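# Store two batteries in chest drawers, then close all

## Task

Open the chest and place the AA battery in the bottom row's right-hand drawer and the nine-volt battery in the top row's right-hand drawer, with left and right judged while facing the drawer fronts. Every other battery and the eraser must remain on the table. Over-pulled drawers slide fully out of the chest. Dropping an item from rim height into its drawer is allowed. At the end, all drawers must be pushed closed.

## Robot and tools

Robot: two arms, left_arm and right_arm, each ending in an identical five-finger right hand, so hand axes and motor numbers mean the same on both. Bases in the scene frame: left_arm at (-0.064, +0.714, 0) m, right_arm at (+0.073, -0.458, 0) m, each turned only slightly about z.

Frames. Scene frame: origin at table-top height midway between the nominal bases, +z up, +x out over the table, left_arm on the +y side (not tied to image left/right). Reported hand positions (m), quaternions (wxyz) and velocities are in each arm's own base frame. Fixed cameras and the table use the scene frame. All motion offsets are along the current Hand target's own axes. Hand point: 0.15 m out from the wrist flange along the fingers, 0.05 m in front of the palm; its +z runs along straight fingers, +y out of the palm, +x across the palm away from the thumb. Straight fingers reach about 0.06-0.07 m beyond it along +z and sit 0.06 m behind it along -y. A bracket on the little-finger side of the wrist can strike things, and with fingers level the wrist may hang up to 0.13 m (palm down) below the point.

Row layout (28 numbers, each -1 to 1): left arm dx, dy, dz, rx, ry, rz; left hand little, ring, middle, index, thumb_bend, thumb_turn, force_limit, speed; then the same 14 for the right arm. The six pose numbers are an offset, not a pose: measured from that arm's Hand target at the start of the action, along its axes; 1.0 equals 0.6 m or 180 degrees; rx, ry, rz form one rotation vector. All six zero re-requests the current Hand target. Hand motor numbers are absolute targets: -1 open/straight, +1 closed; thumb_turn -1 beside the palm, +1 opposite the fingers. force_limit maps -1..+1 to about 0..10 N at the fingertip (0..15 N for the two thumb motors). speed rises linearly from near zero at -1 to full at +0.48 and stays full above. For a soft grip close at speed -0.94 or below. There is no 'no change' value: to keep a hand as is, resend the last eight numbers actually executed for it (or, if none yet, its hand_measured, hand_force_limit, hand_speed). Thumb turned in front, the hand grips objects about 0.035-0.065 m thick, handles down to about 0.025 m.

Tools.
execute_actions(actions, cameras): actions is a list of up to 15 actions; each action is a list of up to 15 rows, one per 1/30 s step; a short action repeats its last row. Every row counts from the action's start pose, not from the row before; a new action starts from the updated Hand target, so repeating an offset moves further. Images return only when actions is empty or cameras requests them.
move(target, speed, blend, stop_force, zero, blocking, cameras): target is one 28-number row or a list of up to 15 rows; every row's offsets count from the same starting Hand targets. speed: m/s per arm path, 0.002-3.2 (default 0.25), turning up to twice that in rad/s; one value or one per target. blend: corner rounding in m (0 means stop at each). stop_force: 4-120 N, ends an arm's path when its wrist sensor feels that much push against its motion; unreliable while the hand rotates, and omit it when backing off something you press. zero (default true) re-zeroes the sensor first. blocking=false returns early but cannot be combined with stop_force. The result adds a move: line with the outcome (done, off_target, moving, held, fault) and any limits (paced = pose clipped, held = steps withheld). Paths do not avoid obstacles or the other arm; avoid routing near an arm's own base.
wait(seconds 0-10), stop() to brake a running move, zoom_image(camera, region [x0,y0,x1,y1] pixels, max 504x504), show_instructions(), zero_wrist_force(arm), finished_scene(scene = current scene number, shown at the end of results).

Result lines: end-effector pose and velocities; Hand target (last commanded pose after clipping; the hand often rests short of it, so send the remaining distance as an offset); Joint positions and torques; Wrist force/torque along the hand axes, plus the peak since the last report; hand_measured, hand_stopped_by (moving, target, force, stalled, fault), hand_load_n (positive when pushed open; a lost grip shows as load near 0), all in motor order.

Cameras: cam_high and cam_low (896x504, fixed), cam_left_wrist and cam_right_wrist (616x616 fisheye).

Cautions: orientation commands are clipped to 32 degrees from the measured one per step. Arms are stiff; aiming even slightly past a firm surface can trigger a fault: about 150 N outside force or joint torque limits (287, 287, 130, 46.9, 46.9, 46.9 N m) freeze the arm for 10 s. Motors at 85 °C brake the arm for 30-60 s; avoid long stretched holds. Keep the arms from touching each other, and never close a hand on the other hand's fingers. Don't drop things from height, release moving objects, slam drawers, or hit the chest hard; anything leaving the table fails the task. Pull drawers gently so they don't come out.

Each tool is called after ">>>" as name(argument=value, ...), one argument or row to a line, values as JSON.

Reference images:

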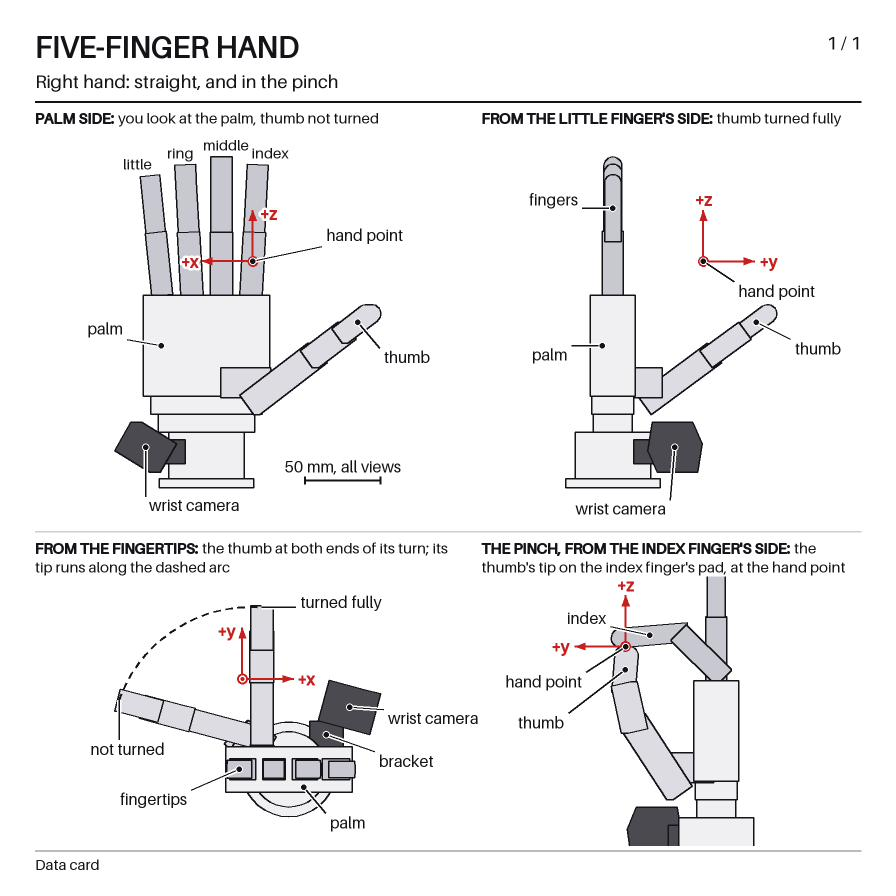

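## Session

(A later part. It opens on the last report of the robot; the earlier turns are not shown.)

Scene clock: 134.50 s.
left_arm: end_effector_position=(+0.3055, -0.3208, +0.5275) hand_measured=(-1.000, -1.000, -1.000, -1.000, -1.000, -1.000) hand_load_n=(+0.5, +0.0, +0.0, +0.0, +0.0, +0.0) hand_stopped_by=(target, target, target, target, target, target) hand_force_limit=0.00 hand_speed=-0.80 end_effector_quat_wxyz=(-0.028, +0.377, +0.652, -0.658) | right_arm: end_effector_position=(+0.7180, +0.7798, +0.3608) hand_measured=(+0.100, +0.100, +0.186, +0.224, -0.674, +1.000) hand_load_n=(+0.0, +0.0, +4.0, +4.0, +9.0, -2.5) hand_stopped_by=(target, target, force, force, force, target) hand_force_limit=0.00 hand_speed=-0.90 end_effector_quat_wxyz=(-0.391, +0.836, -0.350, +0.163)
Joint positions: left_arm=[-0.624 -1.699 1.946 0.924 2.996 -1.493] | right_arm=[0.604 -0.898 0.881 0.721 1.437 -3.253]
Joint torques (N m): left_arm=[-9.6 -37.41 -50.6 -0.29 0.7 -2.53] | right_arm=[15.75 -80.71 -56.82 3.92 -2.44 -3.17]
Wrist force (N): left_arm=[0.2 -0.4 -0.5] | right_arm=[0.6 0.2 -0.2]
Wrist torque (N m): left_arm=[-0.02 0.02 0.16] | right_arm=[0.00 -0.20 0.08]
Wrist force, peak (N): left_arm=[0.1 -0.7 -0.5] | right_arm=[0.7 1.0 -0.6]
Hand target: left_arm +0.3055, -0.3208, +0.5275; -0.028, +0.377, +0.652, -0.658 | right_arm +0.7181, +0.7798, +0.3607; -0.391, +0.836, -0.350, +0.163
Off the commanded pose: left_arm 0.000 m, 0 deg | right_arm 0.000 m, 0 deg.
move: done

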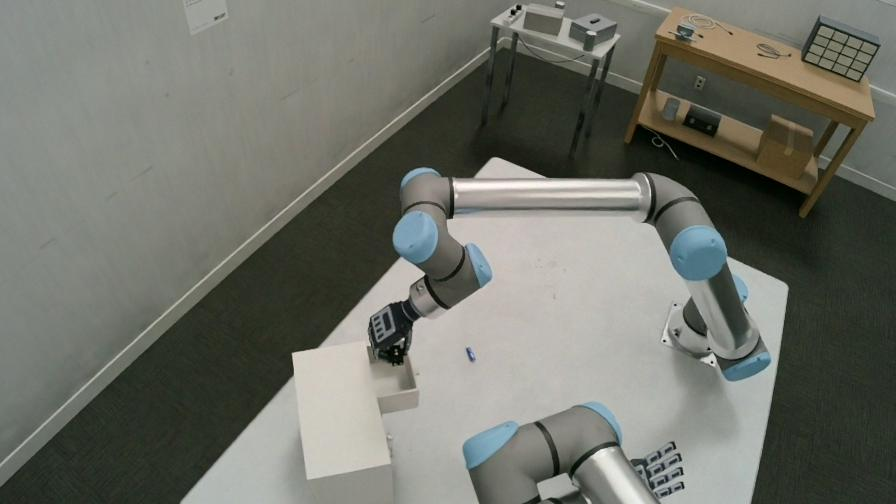

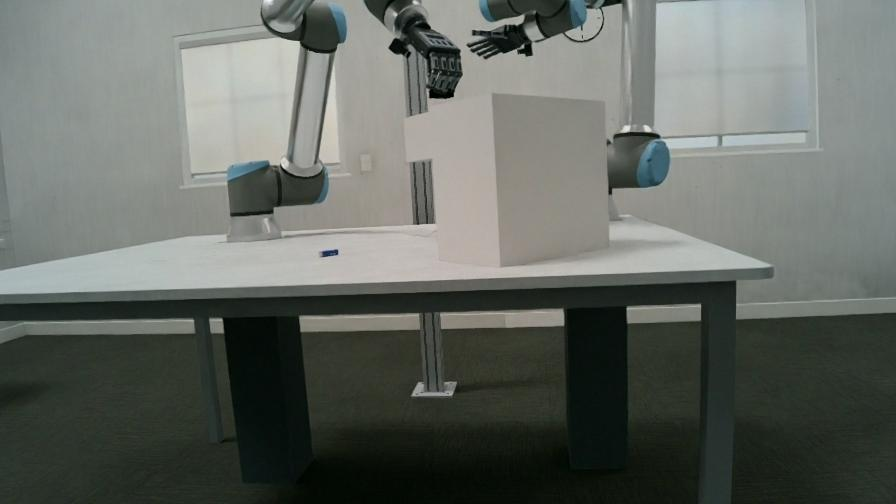

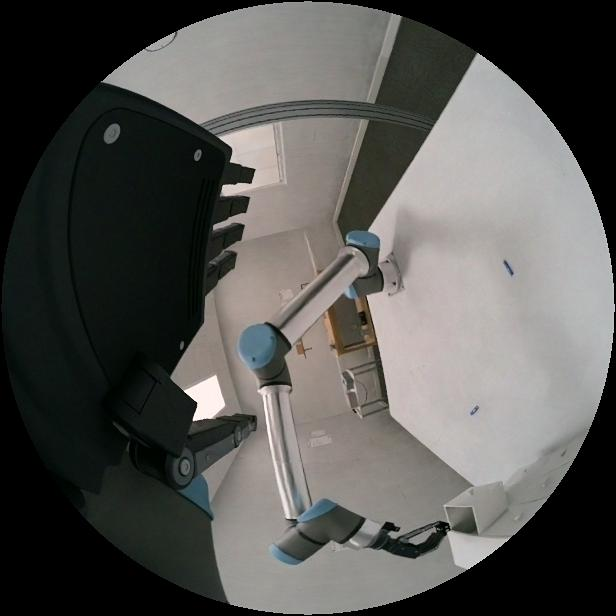

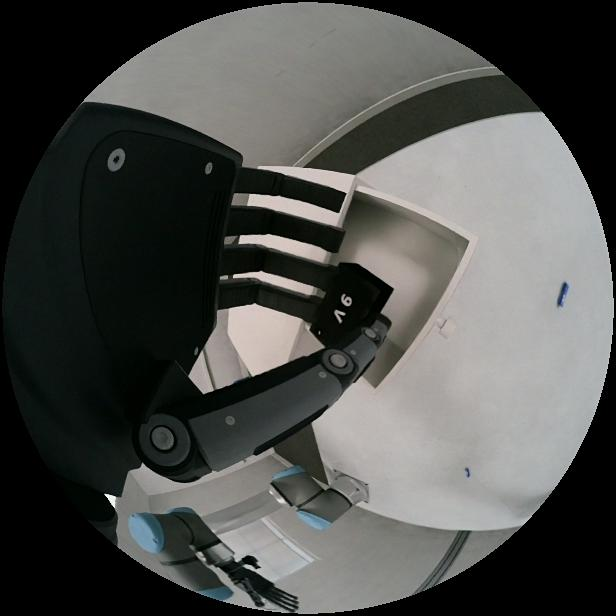

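>>> move(
  target=[0,0,0,0,0,0,-1,-1,-1,-1,-1,-1,0.0,-0.8, 0,0.0664,0.0557,0,0,0,0.1,0.1,0.5,0.5,-0.3,1,0.0,-0.9],
  speed=0.06,
  cameras=["cam_right_wrist", "cam_high"],
)

>>> zoom_image(
  camera="cam_right_wrist",
  region=[220, 150, 520, 430],
)

Scene clock: 138.27 s.
left_arm: end_effector_position=(+0.3055, -0.3208, +0.5275) hand_measured=(-1.000, -1.000, -1.000, -1.000, -1.000, -1.000) hand_load_n=(+0.0, +0.0, +0.0, +0.0, +0.0, -0.5) hand_stopped_by=(target, target, target, target, target, target) hand_force_limit=0.00 hand_speed=-0.80 end_effector_quat_wxyz=(-0.028, +0.377, +0.652, -0.658) | right_arm: end_effector_position=(+0.7181, +0.7799, +0.3088) hand_measured=(+0.100, +0.100, +0.186, +0.224, -0.674, +1.000) hand_load_n=(+0.0, +0.0, +4.5, +4.0, +9.0, -2.5) hand_stopped_by=(target, target, force, force, force, target) hand_force_limit=0.00 hand_speed=-0.90 end_effector_quat_wxyz=(-0.391, +0.836, -0.350, +0.163)
Joint positions: left_arm=[-0.624 -1.699 1.946 0.924 2.996 -1.493] | right_arm=[0.604 -0.895 0.967 0.633 1.437 -3.253]
Joint torques (N m): left_arm=[-8.37 -35.61 -51.34 0.31 0.63 -2.94] | right_arm=[14.75 -85.91 -28.45 -0.69 0.74 -0.08]
Wrist force (N): left_arm=[-0.2 -0.2 -0.4] | right_arm=[0.7 0.4 0.2]
Wrist torque (N m): left_arm=[0.00 0.08 0.14] | right_arm=[0.03 -0.24 0.14]
Wrist force, peak (N): left_arm=[0.1 -0.1 -0.8] | right_arm=[0.7 0.9 -0.6]
Hand target: left_arm +0.3055, -0.3208, +0.5275; -0.028, +0.377, +0.652, -0.658 | right_arm +0.7181, +0.7799, +0.3087; -0.391, +0.836, -0.350, +0.163
Off the commanded pose: left_arm 0.000 m, 0 deg | right_arm 0.000 m, 0 deg.
move: done
Images, in order (width x height): cam_high 896x504, cam_right_wrist 616x616.

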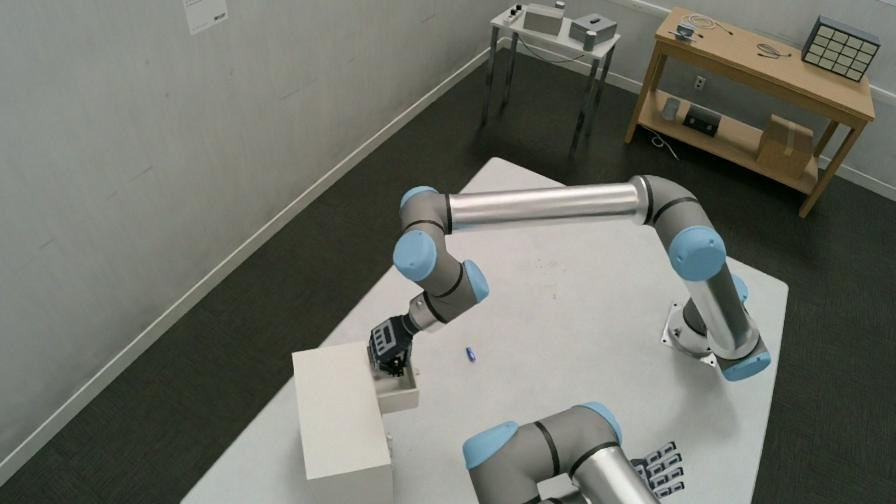

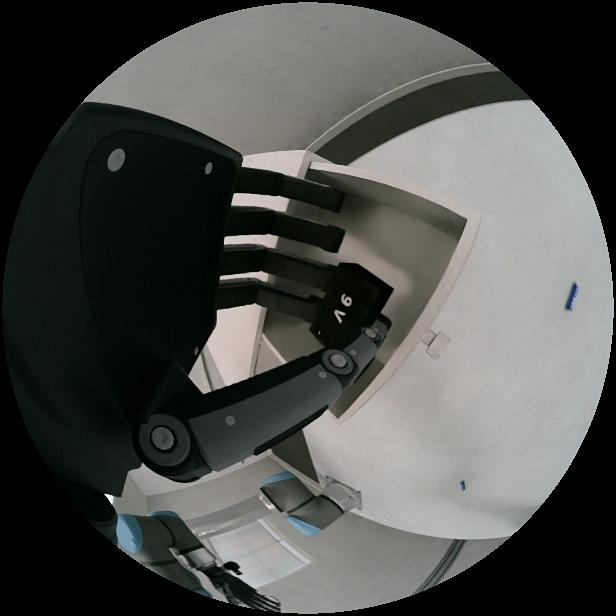

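Scaled by 1.680 from the camera's 616x616 image, which has a finer 880x880 frame.

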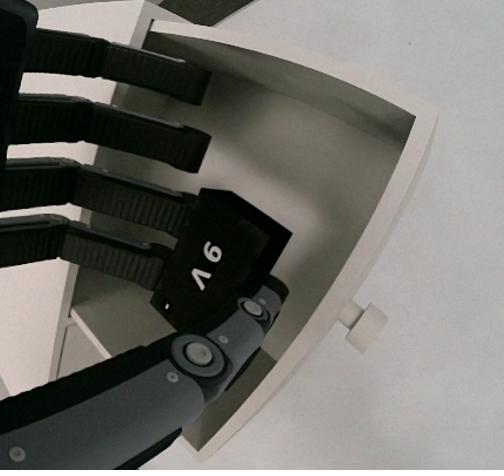

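>>> move(
  target=[
    [0,0,0,0,0,0,-1,-1,-1,-1,-1,-1,0.0,-0.8, 0,0,0,0,0,0,0.1,0.1,-0.05,-0.05,-0.85,1,0.0,-0.3],
    [0,0,0,0,0,0,-1,-1,-1,-1,-1,-1,0.0,-0.8, 0,-0.1021,-0.0857,0,0,0,0.1,0.1,-0.05,-0.05,-0.85,1,0.0,-0.3],
  ],
  speed=0.12,
  cameras=["cam_right_wrist", "cam_high"],
)

>>> zoom_image(
  camera="cam_right_wrist",
  region=[220, 150, 520, 430],
)

Scene clock: 140.60 s.
left_arm: end_effector_position=(+0.3055, -0.3208, +0.5275) hand_measured=(-1.000, -1.000, -1.000, -1.000, -1.000, -1.000) hand_load_n=(+0.0, -0.5, +0.0, +0.0, +0.0, +0.0) hand_stopped_by=(target, target, target, target, target, target) hand_force_limit=0.00 hand_speed=-0.80 end_effector_quat_wxyz=(-0.028, +0.377, +0.652, -0.658) | right_arm: end_effector_position=(+0.7180, +0.7798, +0.3887) hand_measured=(+0.100, +0.100, -0.050, -0.050, -0.850, +1.000) hand_load_n=(+0.0, +0.0, +0.0, +0.0, +0.0, +0.0) hand_stopped_by=(target, target, target, target, target, target) hand_force_limit=0.00 hand_speed=-0.30 end_effector_quat_wxyz=(-0.391, +0.836, -0.350, +0.163)
Joint positions: left_arm=[-0.624 -1.699 1.946 0.924 2.996 -1.493] | right_arm=[0.604 -0.896 0.828 0.772 1.437 -3.253]
Joint torques (N m): left_arm=[-8.7 -34.19 -51.92 0.28 1.01 -2.62] | right_arm=[-8.57 -83.57 -54.54 3.59 -1.6 -2.1]
Wrist force (N): left_arm=[-0.1 0.0 -0.6] | right_arm=[0.6 0.3 -0.7]
Wrist torque (N m): left_arm=[0.04 0.07 0.15] | right_arm=[0.08 -0.20 0.09]
Wrist force, peak (N): left_arm=[0.1 -0.3 -0.7] | right_arm=[0.7 1.1 0.7]
Hand target: left_arm +0.3055, -0.3208, +0.5275; -0.028, +0.377, +0.652, -0.658 | right_arm +0.7180, +0.7798, +0.3887; -0.391, +0.836, -0.350, +0.163
Off the commanded pose: left_arm 0.000 m, 0 deg | right_arm 0.000 m, 0 deg.
move: done
Images, in order (width x height): cam_high 896x504, cam_right_wrist 616x616.

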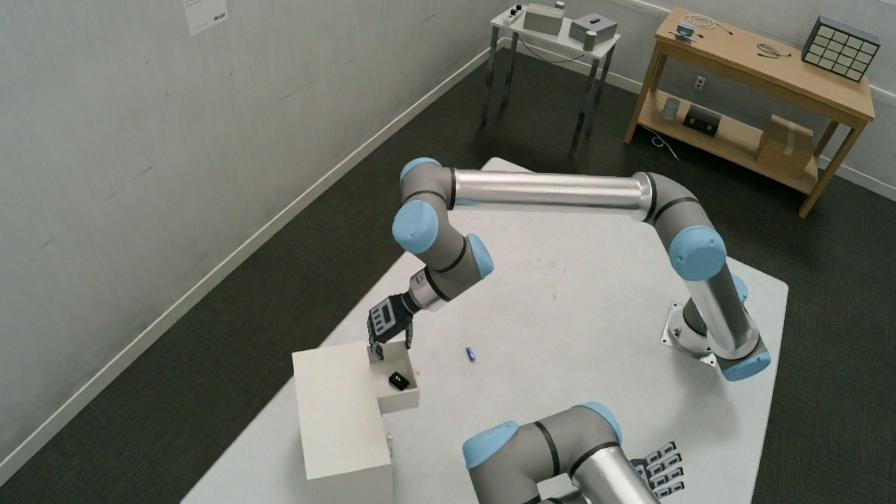

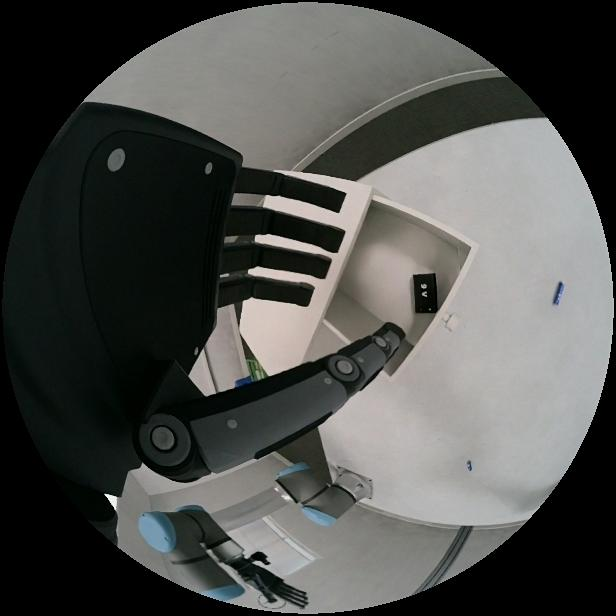

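Scaled by 1.680 from the camera's 616x616 image, which has a finer 880x880 frame.

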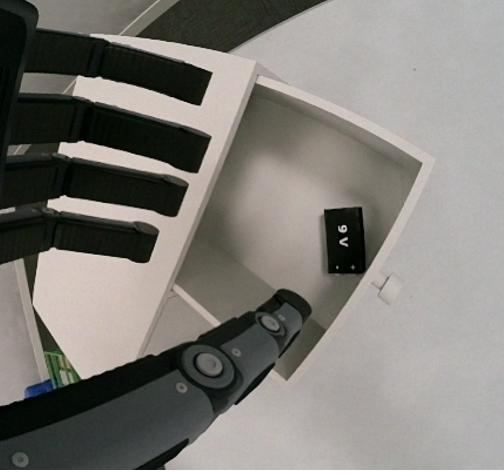

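>>> move(
  target=[
    [0,0,0,0,0,0,-1,-1,-1,-1,-1,-1,0.0,-0.8, -0.0267,0.1607,-0.1915,0,0,0,1,1,1,1,-0.85,1,0.0,0.2],
    [0,0,0,0,0,0,-1,-1,-1,-1,-1,-1,0.0,-0.8, -0.0267,0.4083,0.0163,0,0,0,1,1,1,1,-0.85,1,0.0,0.2],
  ],
  speed=0.2,
  blend=0.03,
  cameras=["cam_right_wrist", "cam_high", "cam_low"],
)

>>> zoom_image(
  camera="cam_right_wrist",
  region=[180, 100, 480, 380],
)

Scene clock: 146.37 s.
left_arm: end_effector_position=(+0.3055, -0.3208, +0.5275) hand_measured=(-1.000, -1.000, -1.000, -1.000, -1.000, -1.000) hand_load_n=(+0.0, +0.0, +0.0, -0.5, -0.5, +0.0) hand_stopped_by=(target, target, target, target, target, target) hand_force_limit=0.00 hand_speed=-0.80 end_effector_quat_wxyz=(-0.028, +0.377, +0.652, -0.658) | right_arm: end_effector_position=(+0.6001, +0.6861, +0.1947) hand_measured=(+1.000, +1.000, +1.000, +1.000, -0.850, +1.000) hand_load_n=(+0.0, +0.5, +0.0, +0.0, +0.0, +0.0) hand_stopped_by=(target, target, target, target, target, target) hand_force_limit=0.00 hand_speed=0.20 end_effector_quat_wxyz=(-0.391, +0.836, -0.350, +0.163)
Joint positions: left_arm=[-0.624 -1.699 1.946 0.924 2.996 -1.493] | right_arm=[0.591 -1.105 1.509 0.302 1.426 -3.262]
Joint torques (N m): left_arm=[-7.63 -34.65 -50.58 0.62 0.85 -2.38] | right_arm=[15.75 -63.42 -25.1 -1.47 0.81 2.37]
Wrist force (N): left_arm=[0.3 -0.3 -0.3] | right_arm=[0.0 -0.3 -0.4]
Wrist torque (N m): left_arm=[0.00 0.01 0.17] | right_arm=[-0.07 -0.13 0.04]
Wrist force, peak (N): left_arm=[0.0 -0.1 -0.8] | right_arm=[0.4 -1.3 1.1]
Hand target: left_arm +0.3055, -0.3208, +0.5275; -0.028, +0.377, +0.652, -0.658 | right_arm +0.6001, +0.6862, +0.1946; -0.391, +0.836, -0.350, +0.163
Off the commanded pose: left_arm 0.000 m, 0 deg | right_arm 0.000 m, 0 deg.
move: done
Images, in order (width x height): cam_high 896x504, cam_low 896x504, cam_right_wrist 616x616.

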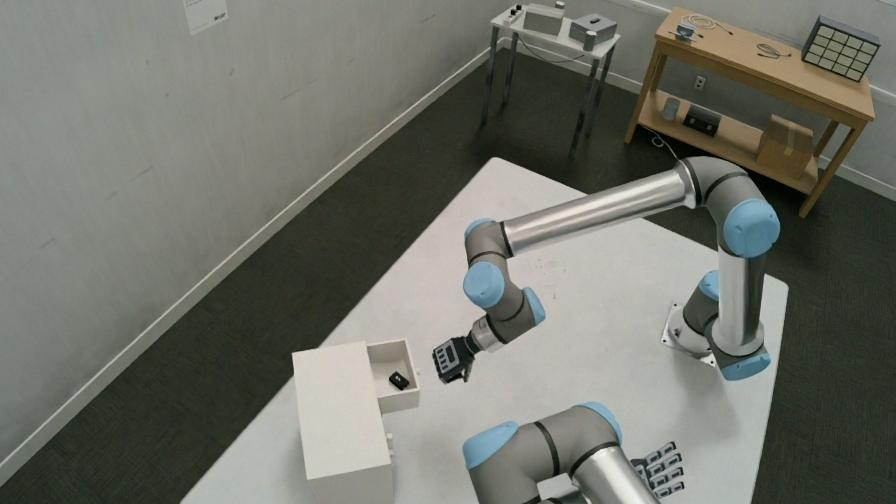

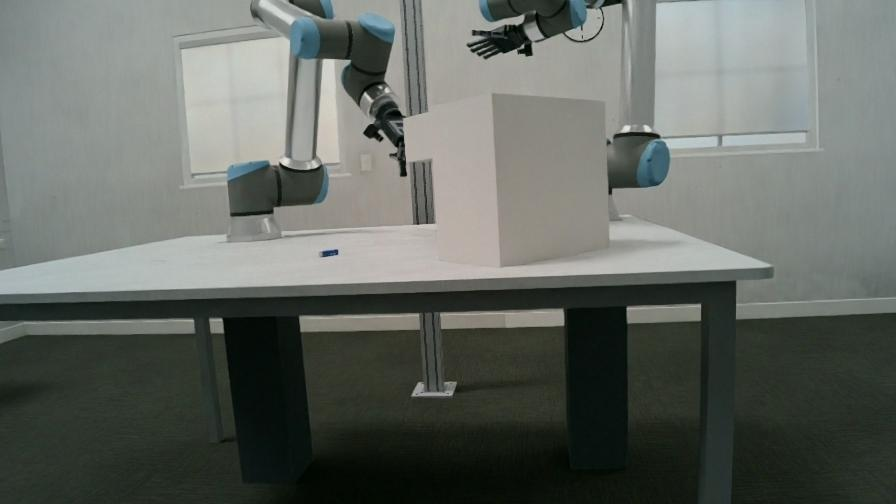

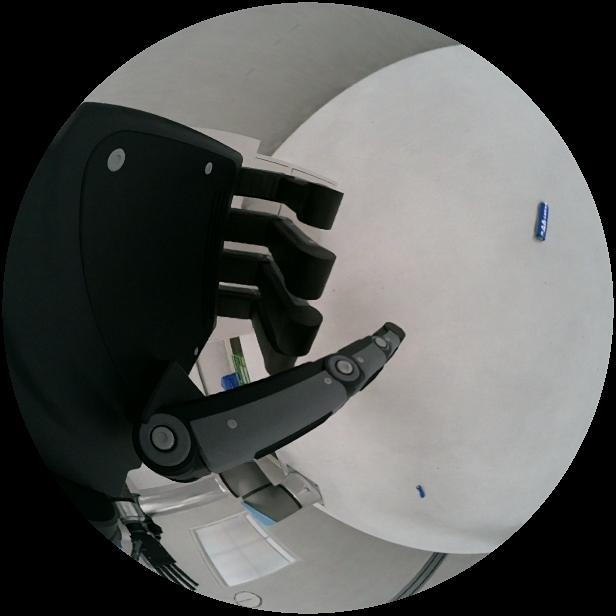

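Scaled by 1.680 from the camera's 616x616 image, which has a finer 880x880 frame.

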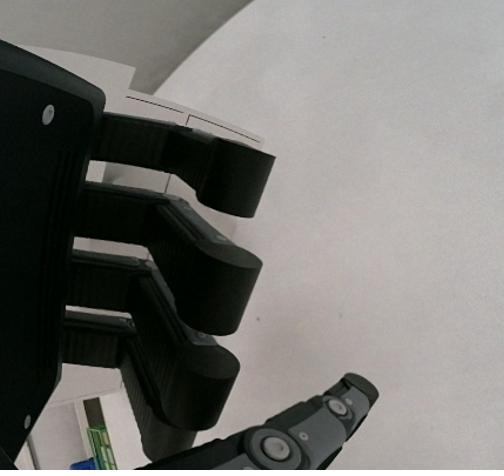

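>>> move(
  target=[
    [0,0,0,0,0,0,-1,-1,-1,-1,-1,-1,0.0,-0.8, 0,-0.1125,0.134,0,0,0,1,1,1,1,-0.85,1,0.0,0.2],
    [0,0,0,0,0,0,-1,-1,-1,-1,-1,-1,0.0,-0.8, 0,-0.1767,0.2106,0,0,0,1,1,1,1,-0.85,1,0.0,0.2],
  ],
  speed=[0.06, 0.015],
  stop_force=8,
  cameras=["cam_right_wrist", "cam_high"],
)

>>> zoom_image(
  camera="cam_high",
  region=[280, 300, 480, 480],
)

Scene clock: 153.93 s.
left_arm: end_effector_position=(+0.3055, -0.3208, +0.5275) hand_measured=(-1.000, -1.000, -1.000, -1.000, -1.000, -1.000) hand_load_n=(+0.0, +0.0, +0.0, +0.0, +0.0, -0.5) hand_stopped_by=(target, target, target, target, target, target) hand_force_limit=0.00 hand_speed=-0.80 end_effector_quat_wxyz=(-0.028, +0.377, +0.652, -0.658) | right_arm: end_effector_position=(+0.7040, +0.7887, +0.1948) hand_measured=(+1.000, +1.000, +1.000, +1.000, -0.850, +1.000) hand_load_n=(+0.0, +0.0, +0.5, +0.5, +0.0, +0.0) hand_stopped_by=(target, target, target, target, target, target) hand_force_limit=0.00 hand_speed=0.20 end_effector_quat_wxyz=(-0.391, +0.836, -0.350, +0.163)
Joint positions: left_arm=[-0.624 -1.699 1.946 0.924 2.996 -1.493] | right_arm=[0.622 -0.867 1.121 0.449 1.45 -3.242]
Joint torques (N m): left_arm=[-9.96 -37.18 -51.96 0.62 1.04 -3.06] | right_arm=[-3.86 -114.62 -27.34 -1.1 -1.96 -1.9]
Wrist force (N): left_arm=[-0.1 -0.2 0.1] | right_arm=[0.2 -0.5 -0.6]
Wrist torque (N m): left_arm=[-0.02 0.05 0.15] | right_arm=[-0.01 -0.13 -0.06]
Wrist force, peak (N): left_arm=[0.3 0.2 -0.8] | right_arm=[2.1 3.9 -8.3]
Hand target: left_arm +0.3055, -0.3208, +0.5275; -0.028, +0.377, +0.652, -0.658 | right_arm +0.7040, +0.7887, +0.1948; -0.391, +0.836, -0.350, +0.163 (not the last commanded pose)
Off the commanded pose: left_arm 0.000 m, 0 deg | right_arm 0.019 m, 0 deg.
move: contact (right_arm); path passed 1 of 2 targets
Images, in order (width x height): cam_high 896x504, cam_right_wrist 616x616.

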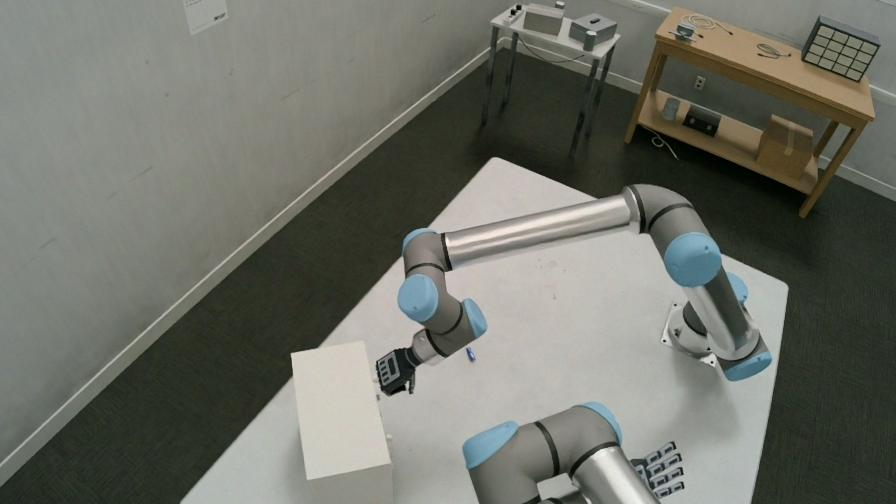

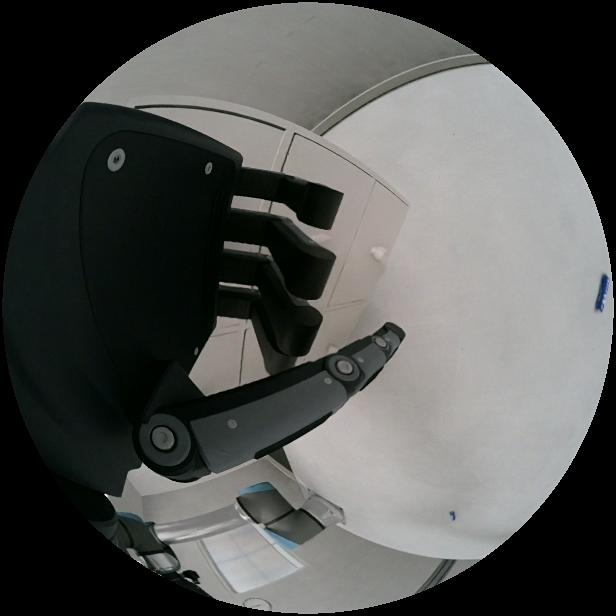

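Scaled by 2.520 from the camera's 896x504 image, which has a finer 1280x720 frame.

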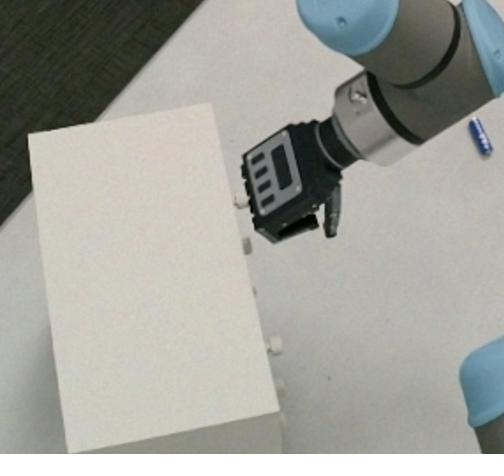

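>>> move(
  target=[
    [0,0,0,0,0,0,-1,-1,-1,-1,-1,-1,0.0,-0.8, 0,0.0707,-0.0842,0,0,0,1,1,1,1,-0.85,1,0.0,0.2],
    [0,0,0,0,0,0,-1,-1,-1,-1,-1,-1,0.0,-0.8, 0.0668,0.1288,-0.4263,0,0.1504,0.4769,1,1,1,1,-0.85,1,0.0,0.2],
    [0,0,0,0,0,0,-1,-1,-1,-1,-1,-1,0.0,-0.8, 0.0668,0.2538,0.0265,0,0.2977,0.9442,1,1,-0.3,-0.3,-0.25,1,0.0,0.2],
  ],
  speed=[0.15,0.3,0.3],
  blend=[0.02,0.05,0],
  cameras=["cam_right_wrist", "cam_high","cam_low"],
)

>>> zoom_image(
  camera="cam_right_wrist",
  region=[200, 150, 500, 430],
)

Scene clock: 170.43 s.
left_arm: end_effector_position=(+0.3055, -0.3208, +0.5275) hand_measured=(-1.000, -1.000, -1.000, -1.000, -1.000, -1.000) hand_load_n=(+0.0, +0.0, +0.0, +0.0, +0.0, +0.0) hand_stopped_by=(target, target, target, target, target, target) hand_force_limit=0.00 hand_speed=-0.80 end_effector_quat_wxyz=(-0.028, +0.377, +0.652, -0.658) | right_arm: end_effector_position=(+0.6711, +0.7002, +0.0678) hand_measured=(+1.000, +1.000, -0.300, -0.300, -0.250, +1.000) hand_load_n=(+0.0, +0.0, +0.0, +0.0, +0.0, +0.0) hand_stopped_by=(target, target, target, target, target, target) hand_force_limit=0.00 hand_speed=0.20 end_effector_quat_wxyz=(+0.056, +0.369, +0.920, +0.119)
Joint positions: left_arm=[-0.624 -1.699 1.946 0.924 2.996 -1.493] | right_arm=[0.64 -0.777 1.269 0.817 1.543 -0.164]
Joint torques (N m): left_arm=[-9.17 -37.22 -51.12 0.28 0.74 -2.64] | right_arm=[15.94 -84.61 -46.06 5.11 -2.07 1.82]
Wrist force (N): left_arm=[0.3 -0.1 -0.4] | right_arm=[0.7 -1.0 -0.2]
Wrist torque (N m): left_arm=[0.02 0.01 0.17] | right_arm=[-0.19 -0.20 0.07]
Wrist force, peak (N): left_arm=[0.0 -0.4 -0.7] | right_arm=[1.7 -0.7 -1.4]
Hand target: left_arm +0.3055, -0.3208, +0.5275; -0.028, +0.377, +0.652, -0.658 | right_arm +0.6711, +0.7002, +0.0677; +0.056, +0.369, +0.920, +0.119
Off the commanded pose: left_arm 0.000 m, 0 deg | right_arm 0.000 m, 0 deg.
move: done
Images, in order (width x height): cam_high 896x504, cam_low 896x504, cam_right_wrist 616x616.

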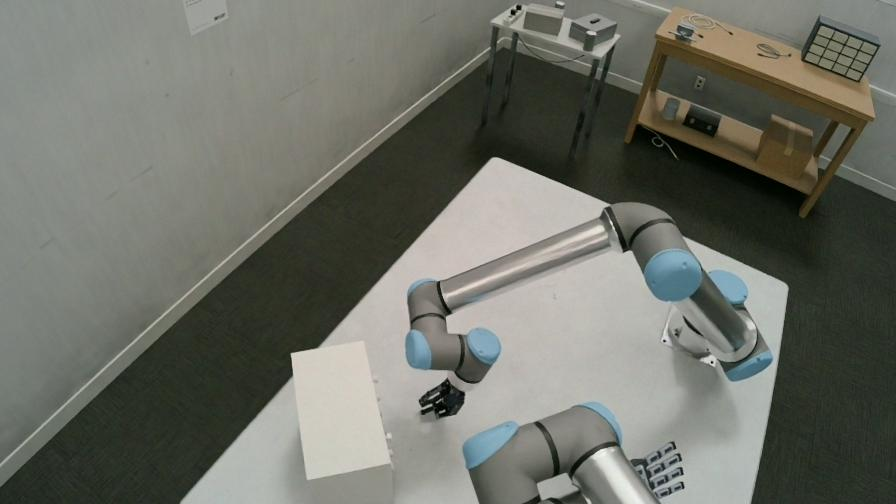

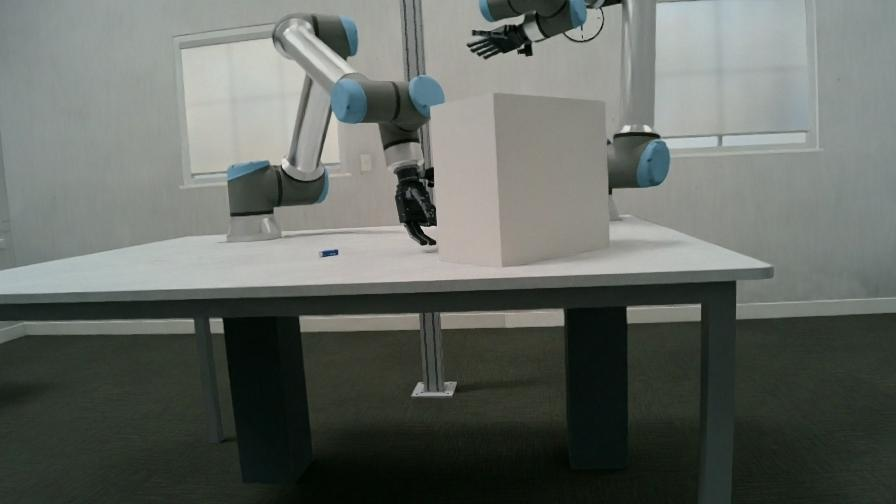

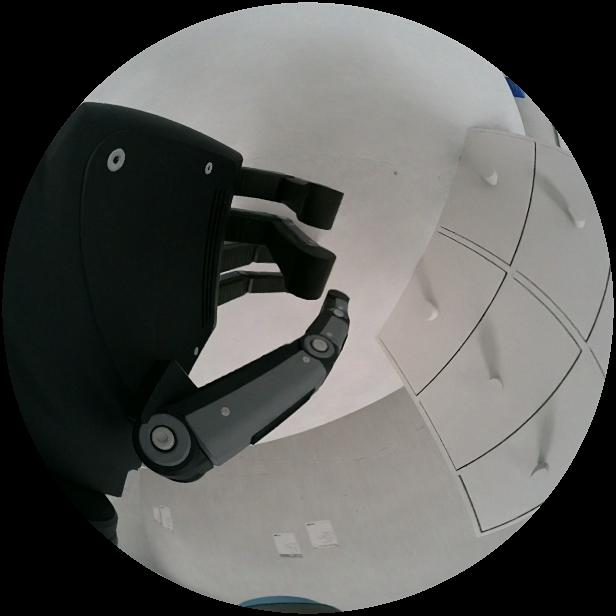

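Scaled by 1.680 from the camera's 616x616 image, which has a finer 880x880 frame.

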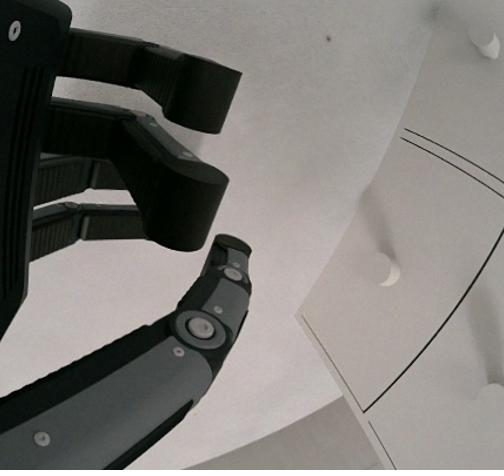

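>>> zoom_image(
  camera="cam_right_wrist",
  region=[395, 270, 475, 350],
)

Scaled by 6.300 from the camera's 616x616 image, which has a finer 880x880 frame.

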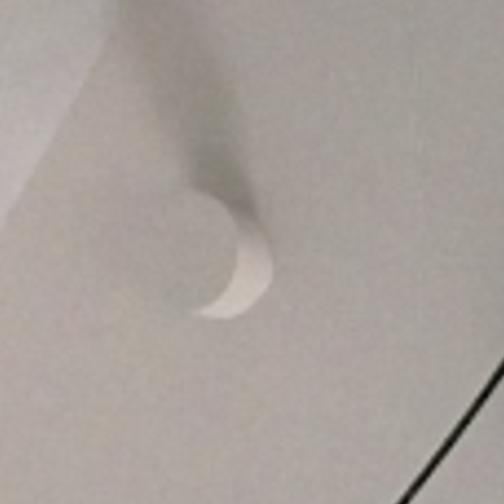

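>>> move(
  target=[
    [0,0,0,0,0,0,-1,-1,-1,-1,-1,-1,0.0,-0.8, -0.0043,0.1438,0.0464,0,0,0.01,1,1,-0.3,-0.3,-0.25,1,0.0,0.2],
    [0,0,0,0,0,0,-1,-1,-1,-1,-1,-1,0.0,-0.8, -0.0058,0.1933,0.0623,0,0,0.01,1,1,-0.3,-0.3,-0.25,1,0.0,0.2],
  ],
  speed=[0.1,0.03],
  stop_force=6,
  cameras=["cam_right_wrist"],
)

>>> zoom_image(
  camera="cam_right_wrist",
  region=[200, 200, 450, 400],
)

Scene clock: 176.83 s.
left_arm: end_effector_position=(+0.3055, -0.3208, +0.5275) hand_measured=(-1.000, -1.000, -1.000, -1.000, -1.000, -1.000) hand_load_n=(+0.0, -0.5, +0.0, +0.0, +0.0, +0.0) hand_stopped_by=(target, target, target, target, target, target) hand_force_limit=0.00 hand_speed=-0.80 end_effector_quat_wxyz=(-0.028, +0.377, +0.652, -0.658) | right_arm: end_effector_position=(+0.7581, +0.7855, +0.0619) hand_measured=(+1.000, +1.000, -0.300, -0.300, -0.250, +1.000) hand_load_n=(+0.0, +0.0, +0.0, +0.0, +0.0, +0.0) hand_stopped_by=(target, target, target, target, target, target) hand_force_limit=0.00 hand_speed=0.20 end_effector_quat_wxyz=(+0.054, +0.384, +0.914, +0.120)
Joint positions: left_arm=[-0.624 -1.699 1.946 0.924 2.996 -1.493] | right_arm=[0.659 -0.558 0.86 1.007 1.548 -0.114]
Joint torques (N m): left_arm=[-8.92 -36.54 -51.81 0.58 1 -2.52] | right_arm=[21.14 -82.98 -45.37 6.4 2.42 2.49]
Wrist force (N): left_arm=[0.0 -0.3 -0.4] | right_arm=[0.1 -1.2 -0.5]
Wrist torque (N m): left_arm=[-0.01 0.06 0.14] | right_arm=[-0.16 -0.08 0.00]
Wrist force, peak (N): left_arm=[0.2 -0.3 -0.7] | right_arm=[0.3 -2.0 -0.6]
Hand target: left_arm +0.3055, -0.3208, +0.5275; -0.028, +0.377, +0.652, -0.658 | right_arm +0.7581, +0.7855, +0.0618; +0.054, +0.384, +0.914, +0.120
Off the commanded pose: left_arm 0.000 m, 0 deg | right_arm 0.000 m, 0 deg.
move: done
Images, in order (width x height): cam_right_wrist 616x616.

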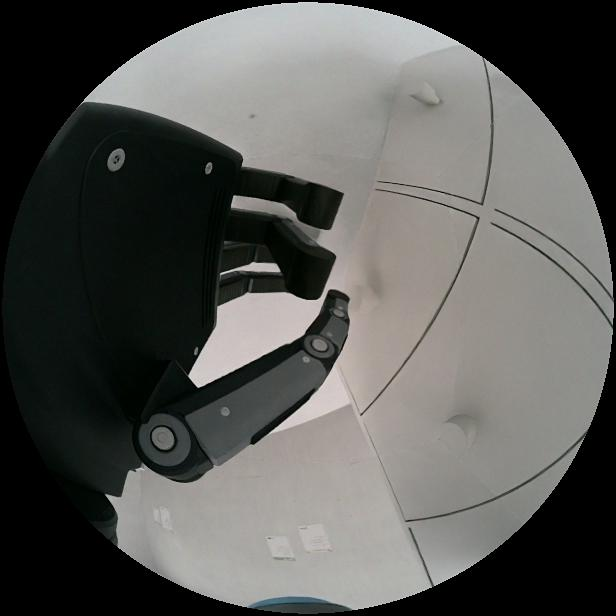

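Scaled by 2.016 from the camera's 616x616 image, which has a finer 880x880 frame.

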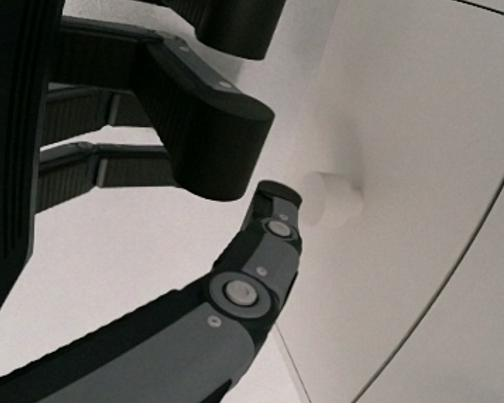

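>>> move(
  target=[0,0,0,0,0,0,-1,-1,-1,-1,-1,-1,0.0,-0.8, 0,0.0467,0.0193,0,0,0,1,1,-0.3,-0.3,-0.25,1,0.0,0.2],
  speed=0.02,
  stop_force=5,
  cameras=["cam_right_wrist"],
)

>>> zoom_image(
  camera="cam_right_wrist",
  region=[200, 200, 450, 400],
)

Scene clock: 184.00 s.
left_arm: end_effector_position=(+0.3055, -0.3208, +0.5275) hand_measured=(-1.000, -1.000, -1.000, -1.000, -1.000, -1.000) hand_load_n=(+0.0, +0.0, +0.0, +0.0, +0.0, -0.5) hand_stopped_by=(target, target, target, target, target, target) hand_force_limit=0.00 hand_speed=-0.80 end_effector_quat_wxyz=(-0.028, +0.377, +0.652, -0.658) | right_arm: end_effector_position=(+0.7796, +0.8065, +0.0580) hand_measured=(+1.000, +1.000, -0.300, -0.300, -0.250, +1.000) hand_load_n=(+0.0, +0.5, +0.0, +0.0, +0.0, +0.0) hand_stopped_by=(target, target, target, target, target, target) hand_force_limit=0.00 hand_speed=0.20 end_effector_quat_wxyz=(+0.054, +0.384, +0.914, +0.120)
Joint positions: left_arm=[-0.624 -1.699 1.946 0.924 2.996 -1.493] | right_arm=[0.663 -0.488 0.73 1.066 1.549 -0.11]
Joint torques (N m): left_arm=[-7.43 -36.16 -51.07 0.39 1.85 -2.44] | right_arm=[20.44 -96.06 -49.51 5.8 2.34 2.02]
Wrist force (N): left_arm=[-0.1 -0.4 -0.3] | right_arm=[0.2 -0.5 -0.5]
Wrist torque (N m): left_arm=[-0.03 0.06 0.14] | right_arm=[-0.03 -0.07 0.04]
Wrist force, peak (N): left_arm=[0.0 -0.6 -0.7] | right_arm=[-0.1 -1.8 -0.4]
Hand target: left_arm +0.3055, -0.3208, +0.5275; -0.028, +0.377, +0.652, -0.658 | right_arm +0.7796, +0.8065, +0.0580; +0.054, +0.384, +0.914, +0.120
Off the commanded pose: left_arm 0.000 m, 0 deg | right_arm 0.000 m, 0 deg.
move: done
Images, in order (width x height): cam_right_wrist 616x616.

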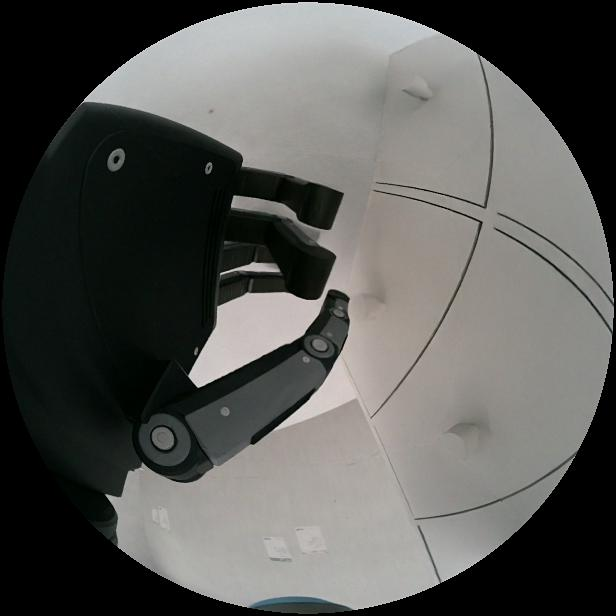

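Scaled by 2.016 from the camera's 616x616 image, which has a finer 880x880 frame.

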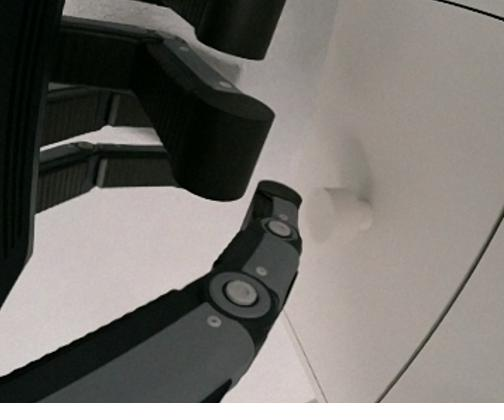

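>>> execute_actions(
  actions=[],
  cameras=["cam_high", "cam_low"],
)

>>> zoom_image(
  camera="cam_high",
  region=[250, 300, 650, 504],
)

Scene clock: 184.57 s.
left_arm: end_effector_position=(+0.3055, -0.3208, +0.5275) hand_measured=(-1.000, -1.000, -1.000, -1.000, -1.000, -1.000) hand_load_n=(+0.0, +0.0, +0.0, +0.0, +0.0, -0.5) hand_stopped_by=(target, target, target, target, target, target) hand_force_limit=0.00 hand_speed=-0.80 end_effector_quat_wxyz=(-0.028, +0.377, +0.652, -0.658) | right_arm: end_effector_position=(+0.7796, +0.8065, +0.0580) hand_measured=(+1.000, +1.000, -0.300, -0.300, -0.250, +1.000) hand_load_n=(+0.0, +0.0, +0.0, +0.0, +0.0, +0.0) hand_stopped_by=(target, target, target, target, target, target) hand_force_limit=0.00 hand_speed=0.20 end_effector_quat_wxyz=(+0.054, +0.384, +0.914, +0.120)
Joint positions: left_arm=[-0.624 -1.699 1.946 0.924 2.996 -1.493] | right_arm=[0.663 -0.488 0.73 1.066 1.549 -0.11]
Joint velocities: within noise
Joint torques (N m): left_arm=[-6.82 -35.7 -50.49 0.34 1.42 -3.1] | right_arm=[20.81 -93.85 -49.54 5.49 2.18 2.41]
Motor temperatures (°C): left_arm=[27 26 30 29 37 31] | right_arm=[29 25 27 30 32 33]
Wrist force (N): left_arm=[0.4 -0.1 -0.1] | right_arm=[0.2 -1.2 -0.7]
Wrist torque (N m): left_arm=[0.01 -0.03 0.18] | right_arm=[-0.11 -0.07 0.01]
Wrist force, peak (N): left_arm=[0.3 -0.4 -0.5] | right_arm=[0.2 -1.2 -0.7]
Hand target: left_arm +0.3055, -0.3208, +0.5275; -0.028, +0.377, +0.652, -0.658 | right_arm +0.7796, +0.8065, +0.0580; +0.054, +0.384, +0.914, +0.120
Off the commanded pose: left_arm 0.000 m, 0 deg | right_arm 0.000 m, 0 deg.
Images, in order (width x height): cam_high 896x504, cam_low 896x504.

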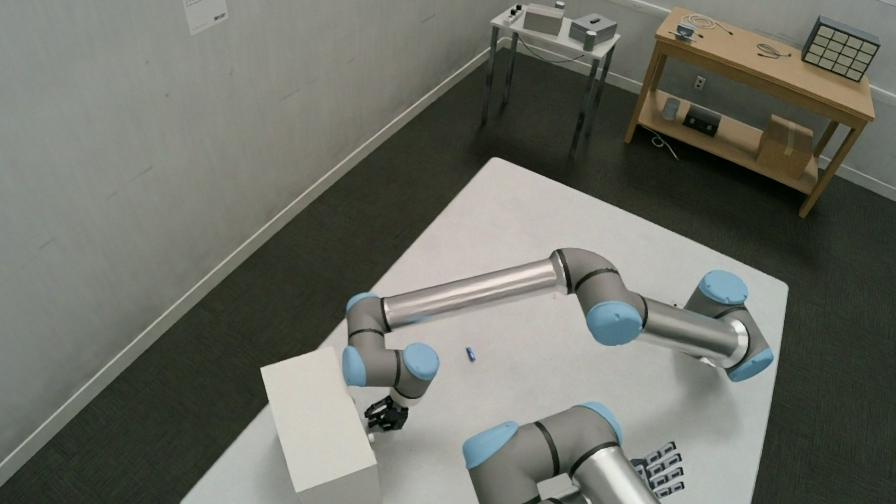

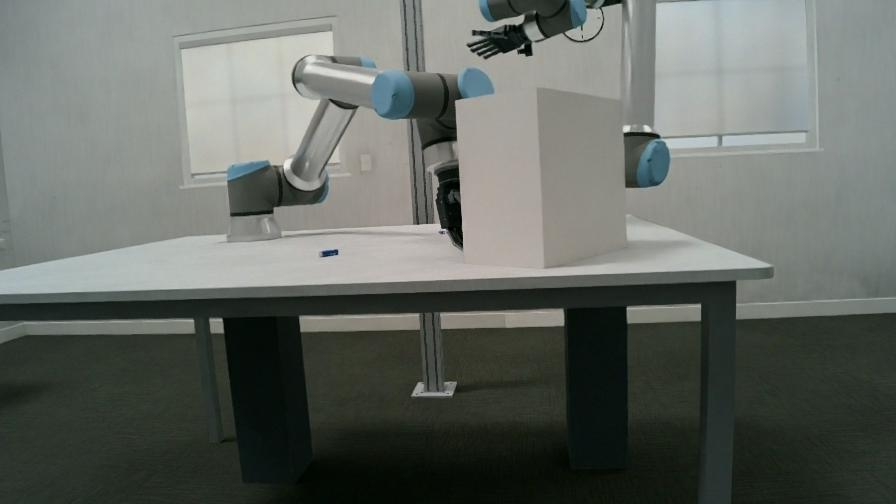

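Scaled by 1.260 from the camera's 896x504 image, which has a finer 1280x720 frame.

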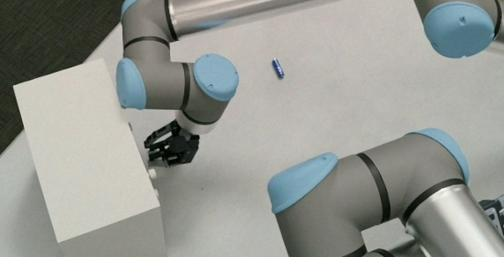

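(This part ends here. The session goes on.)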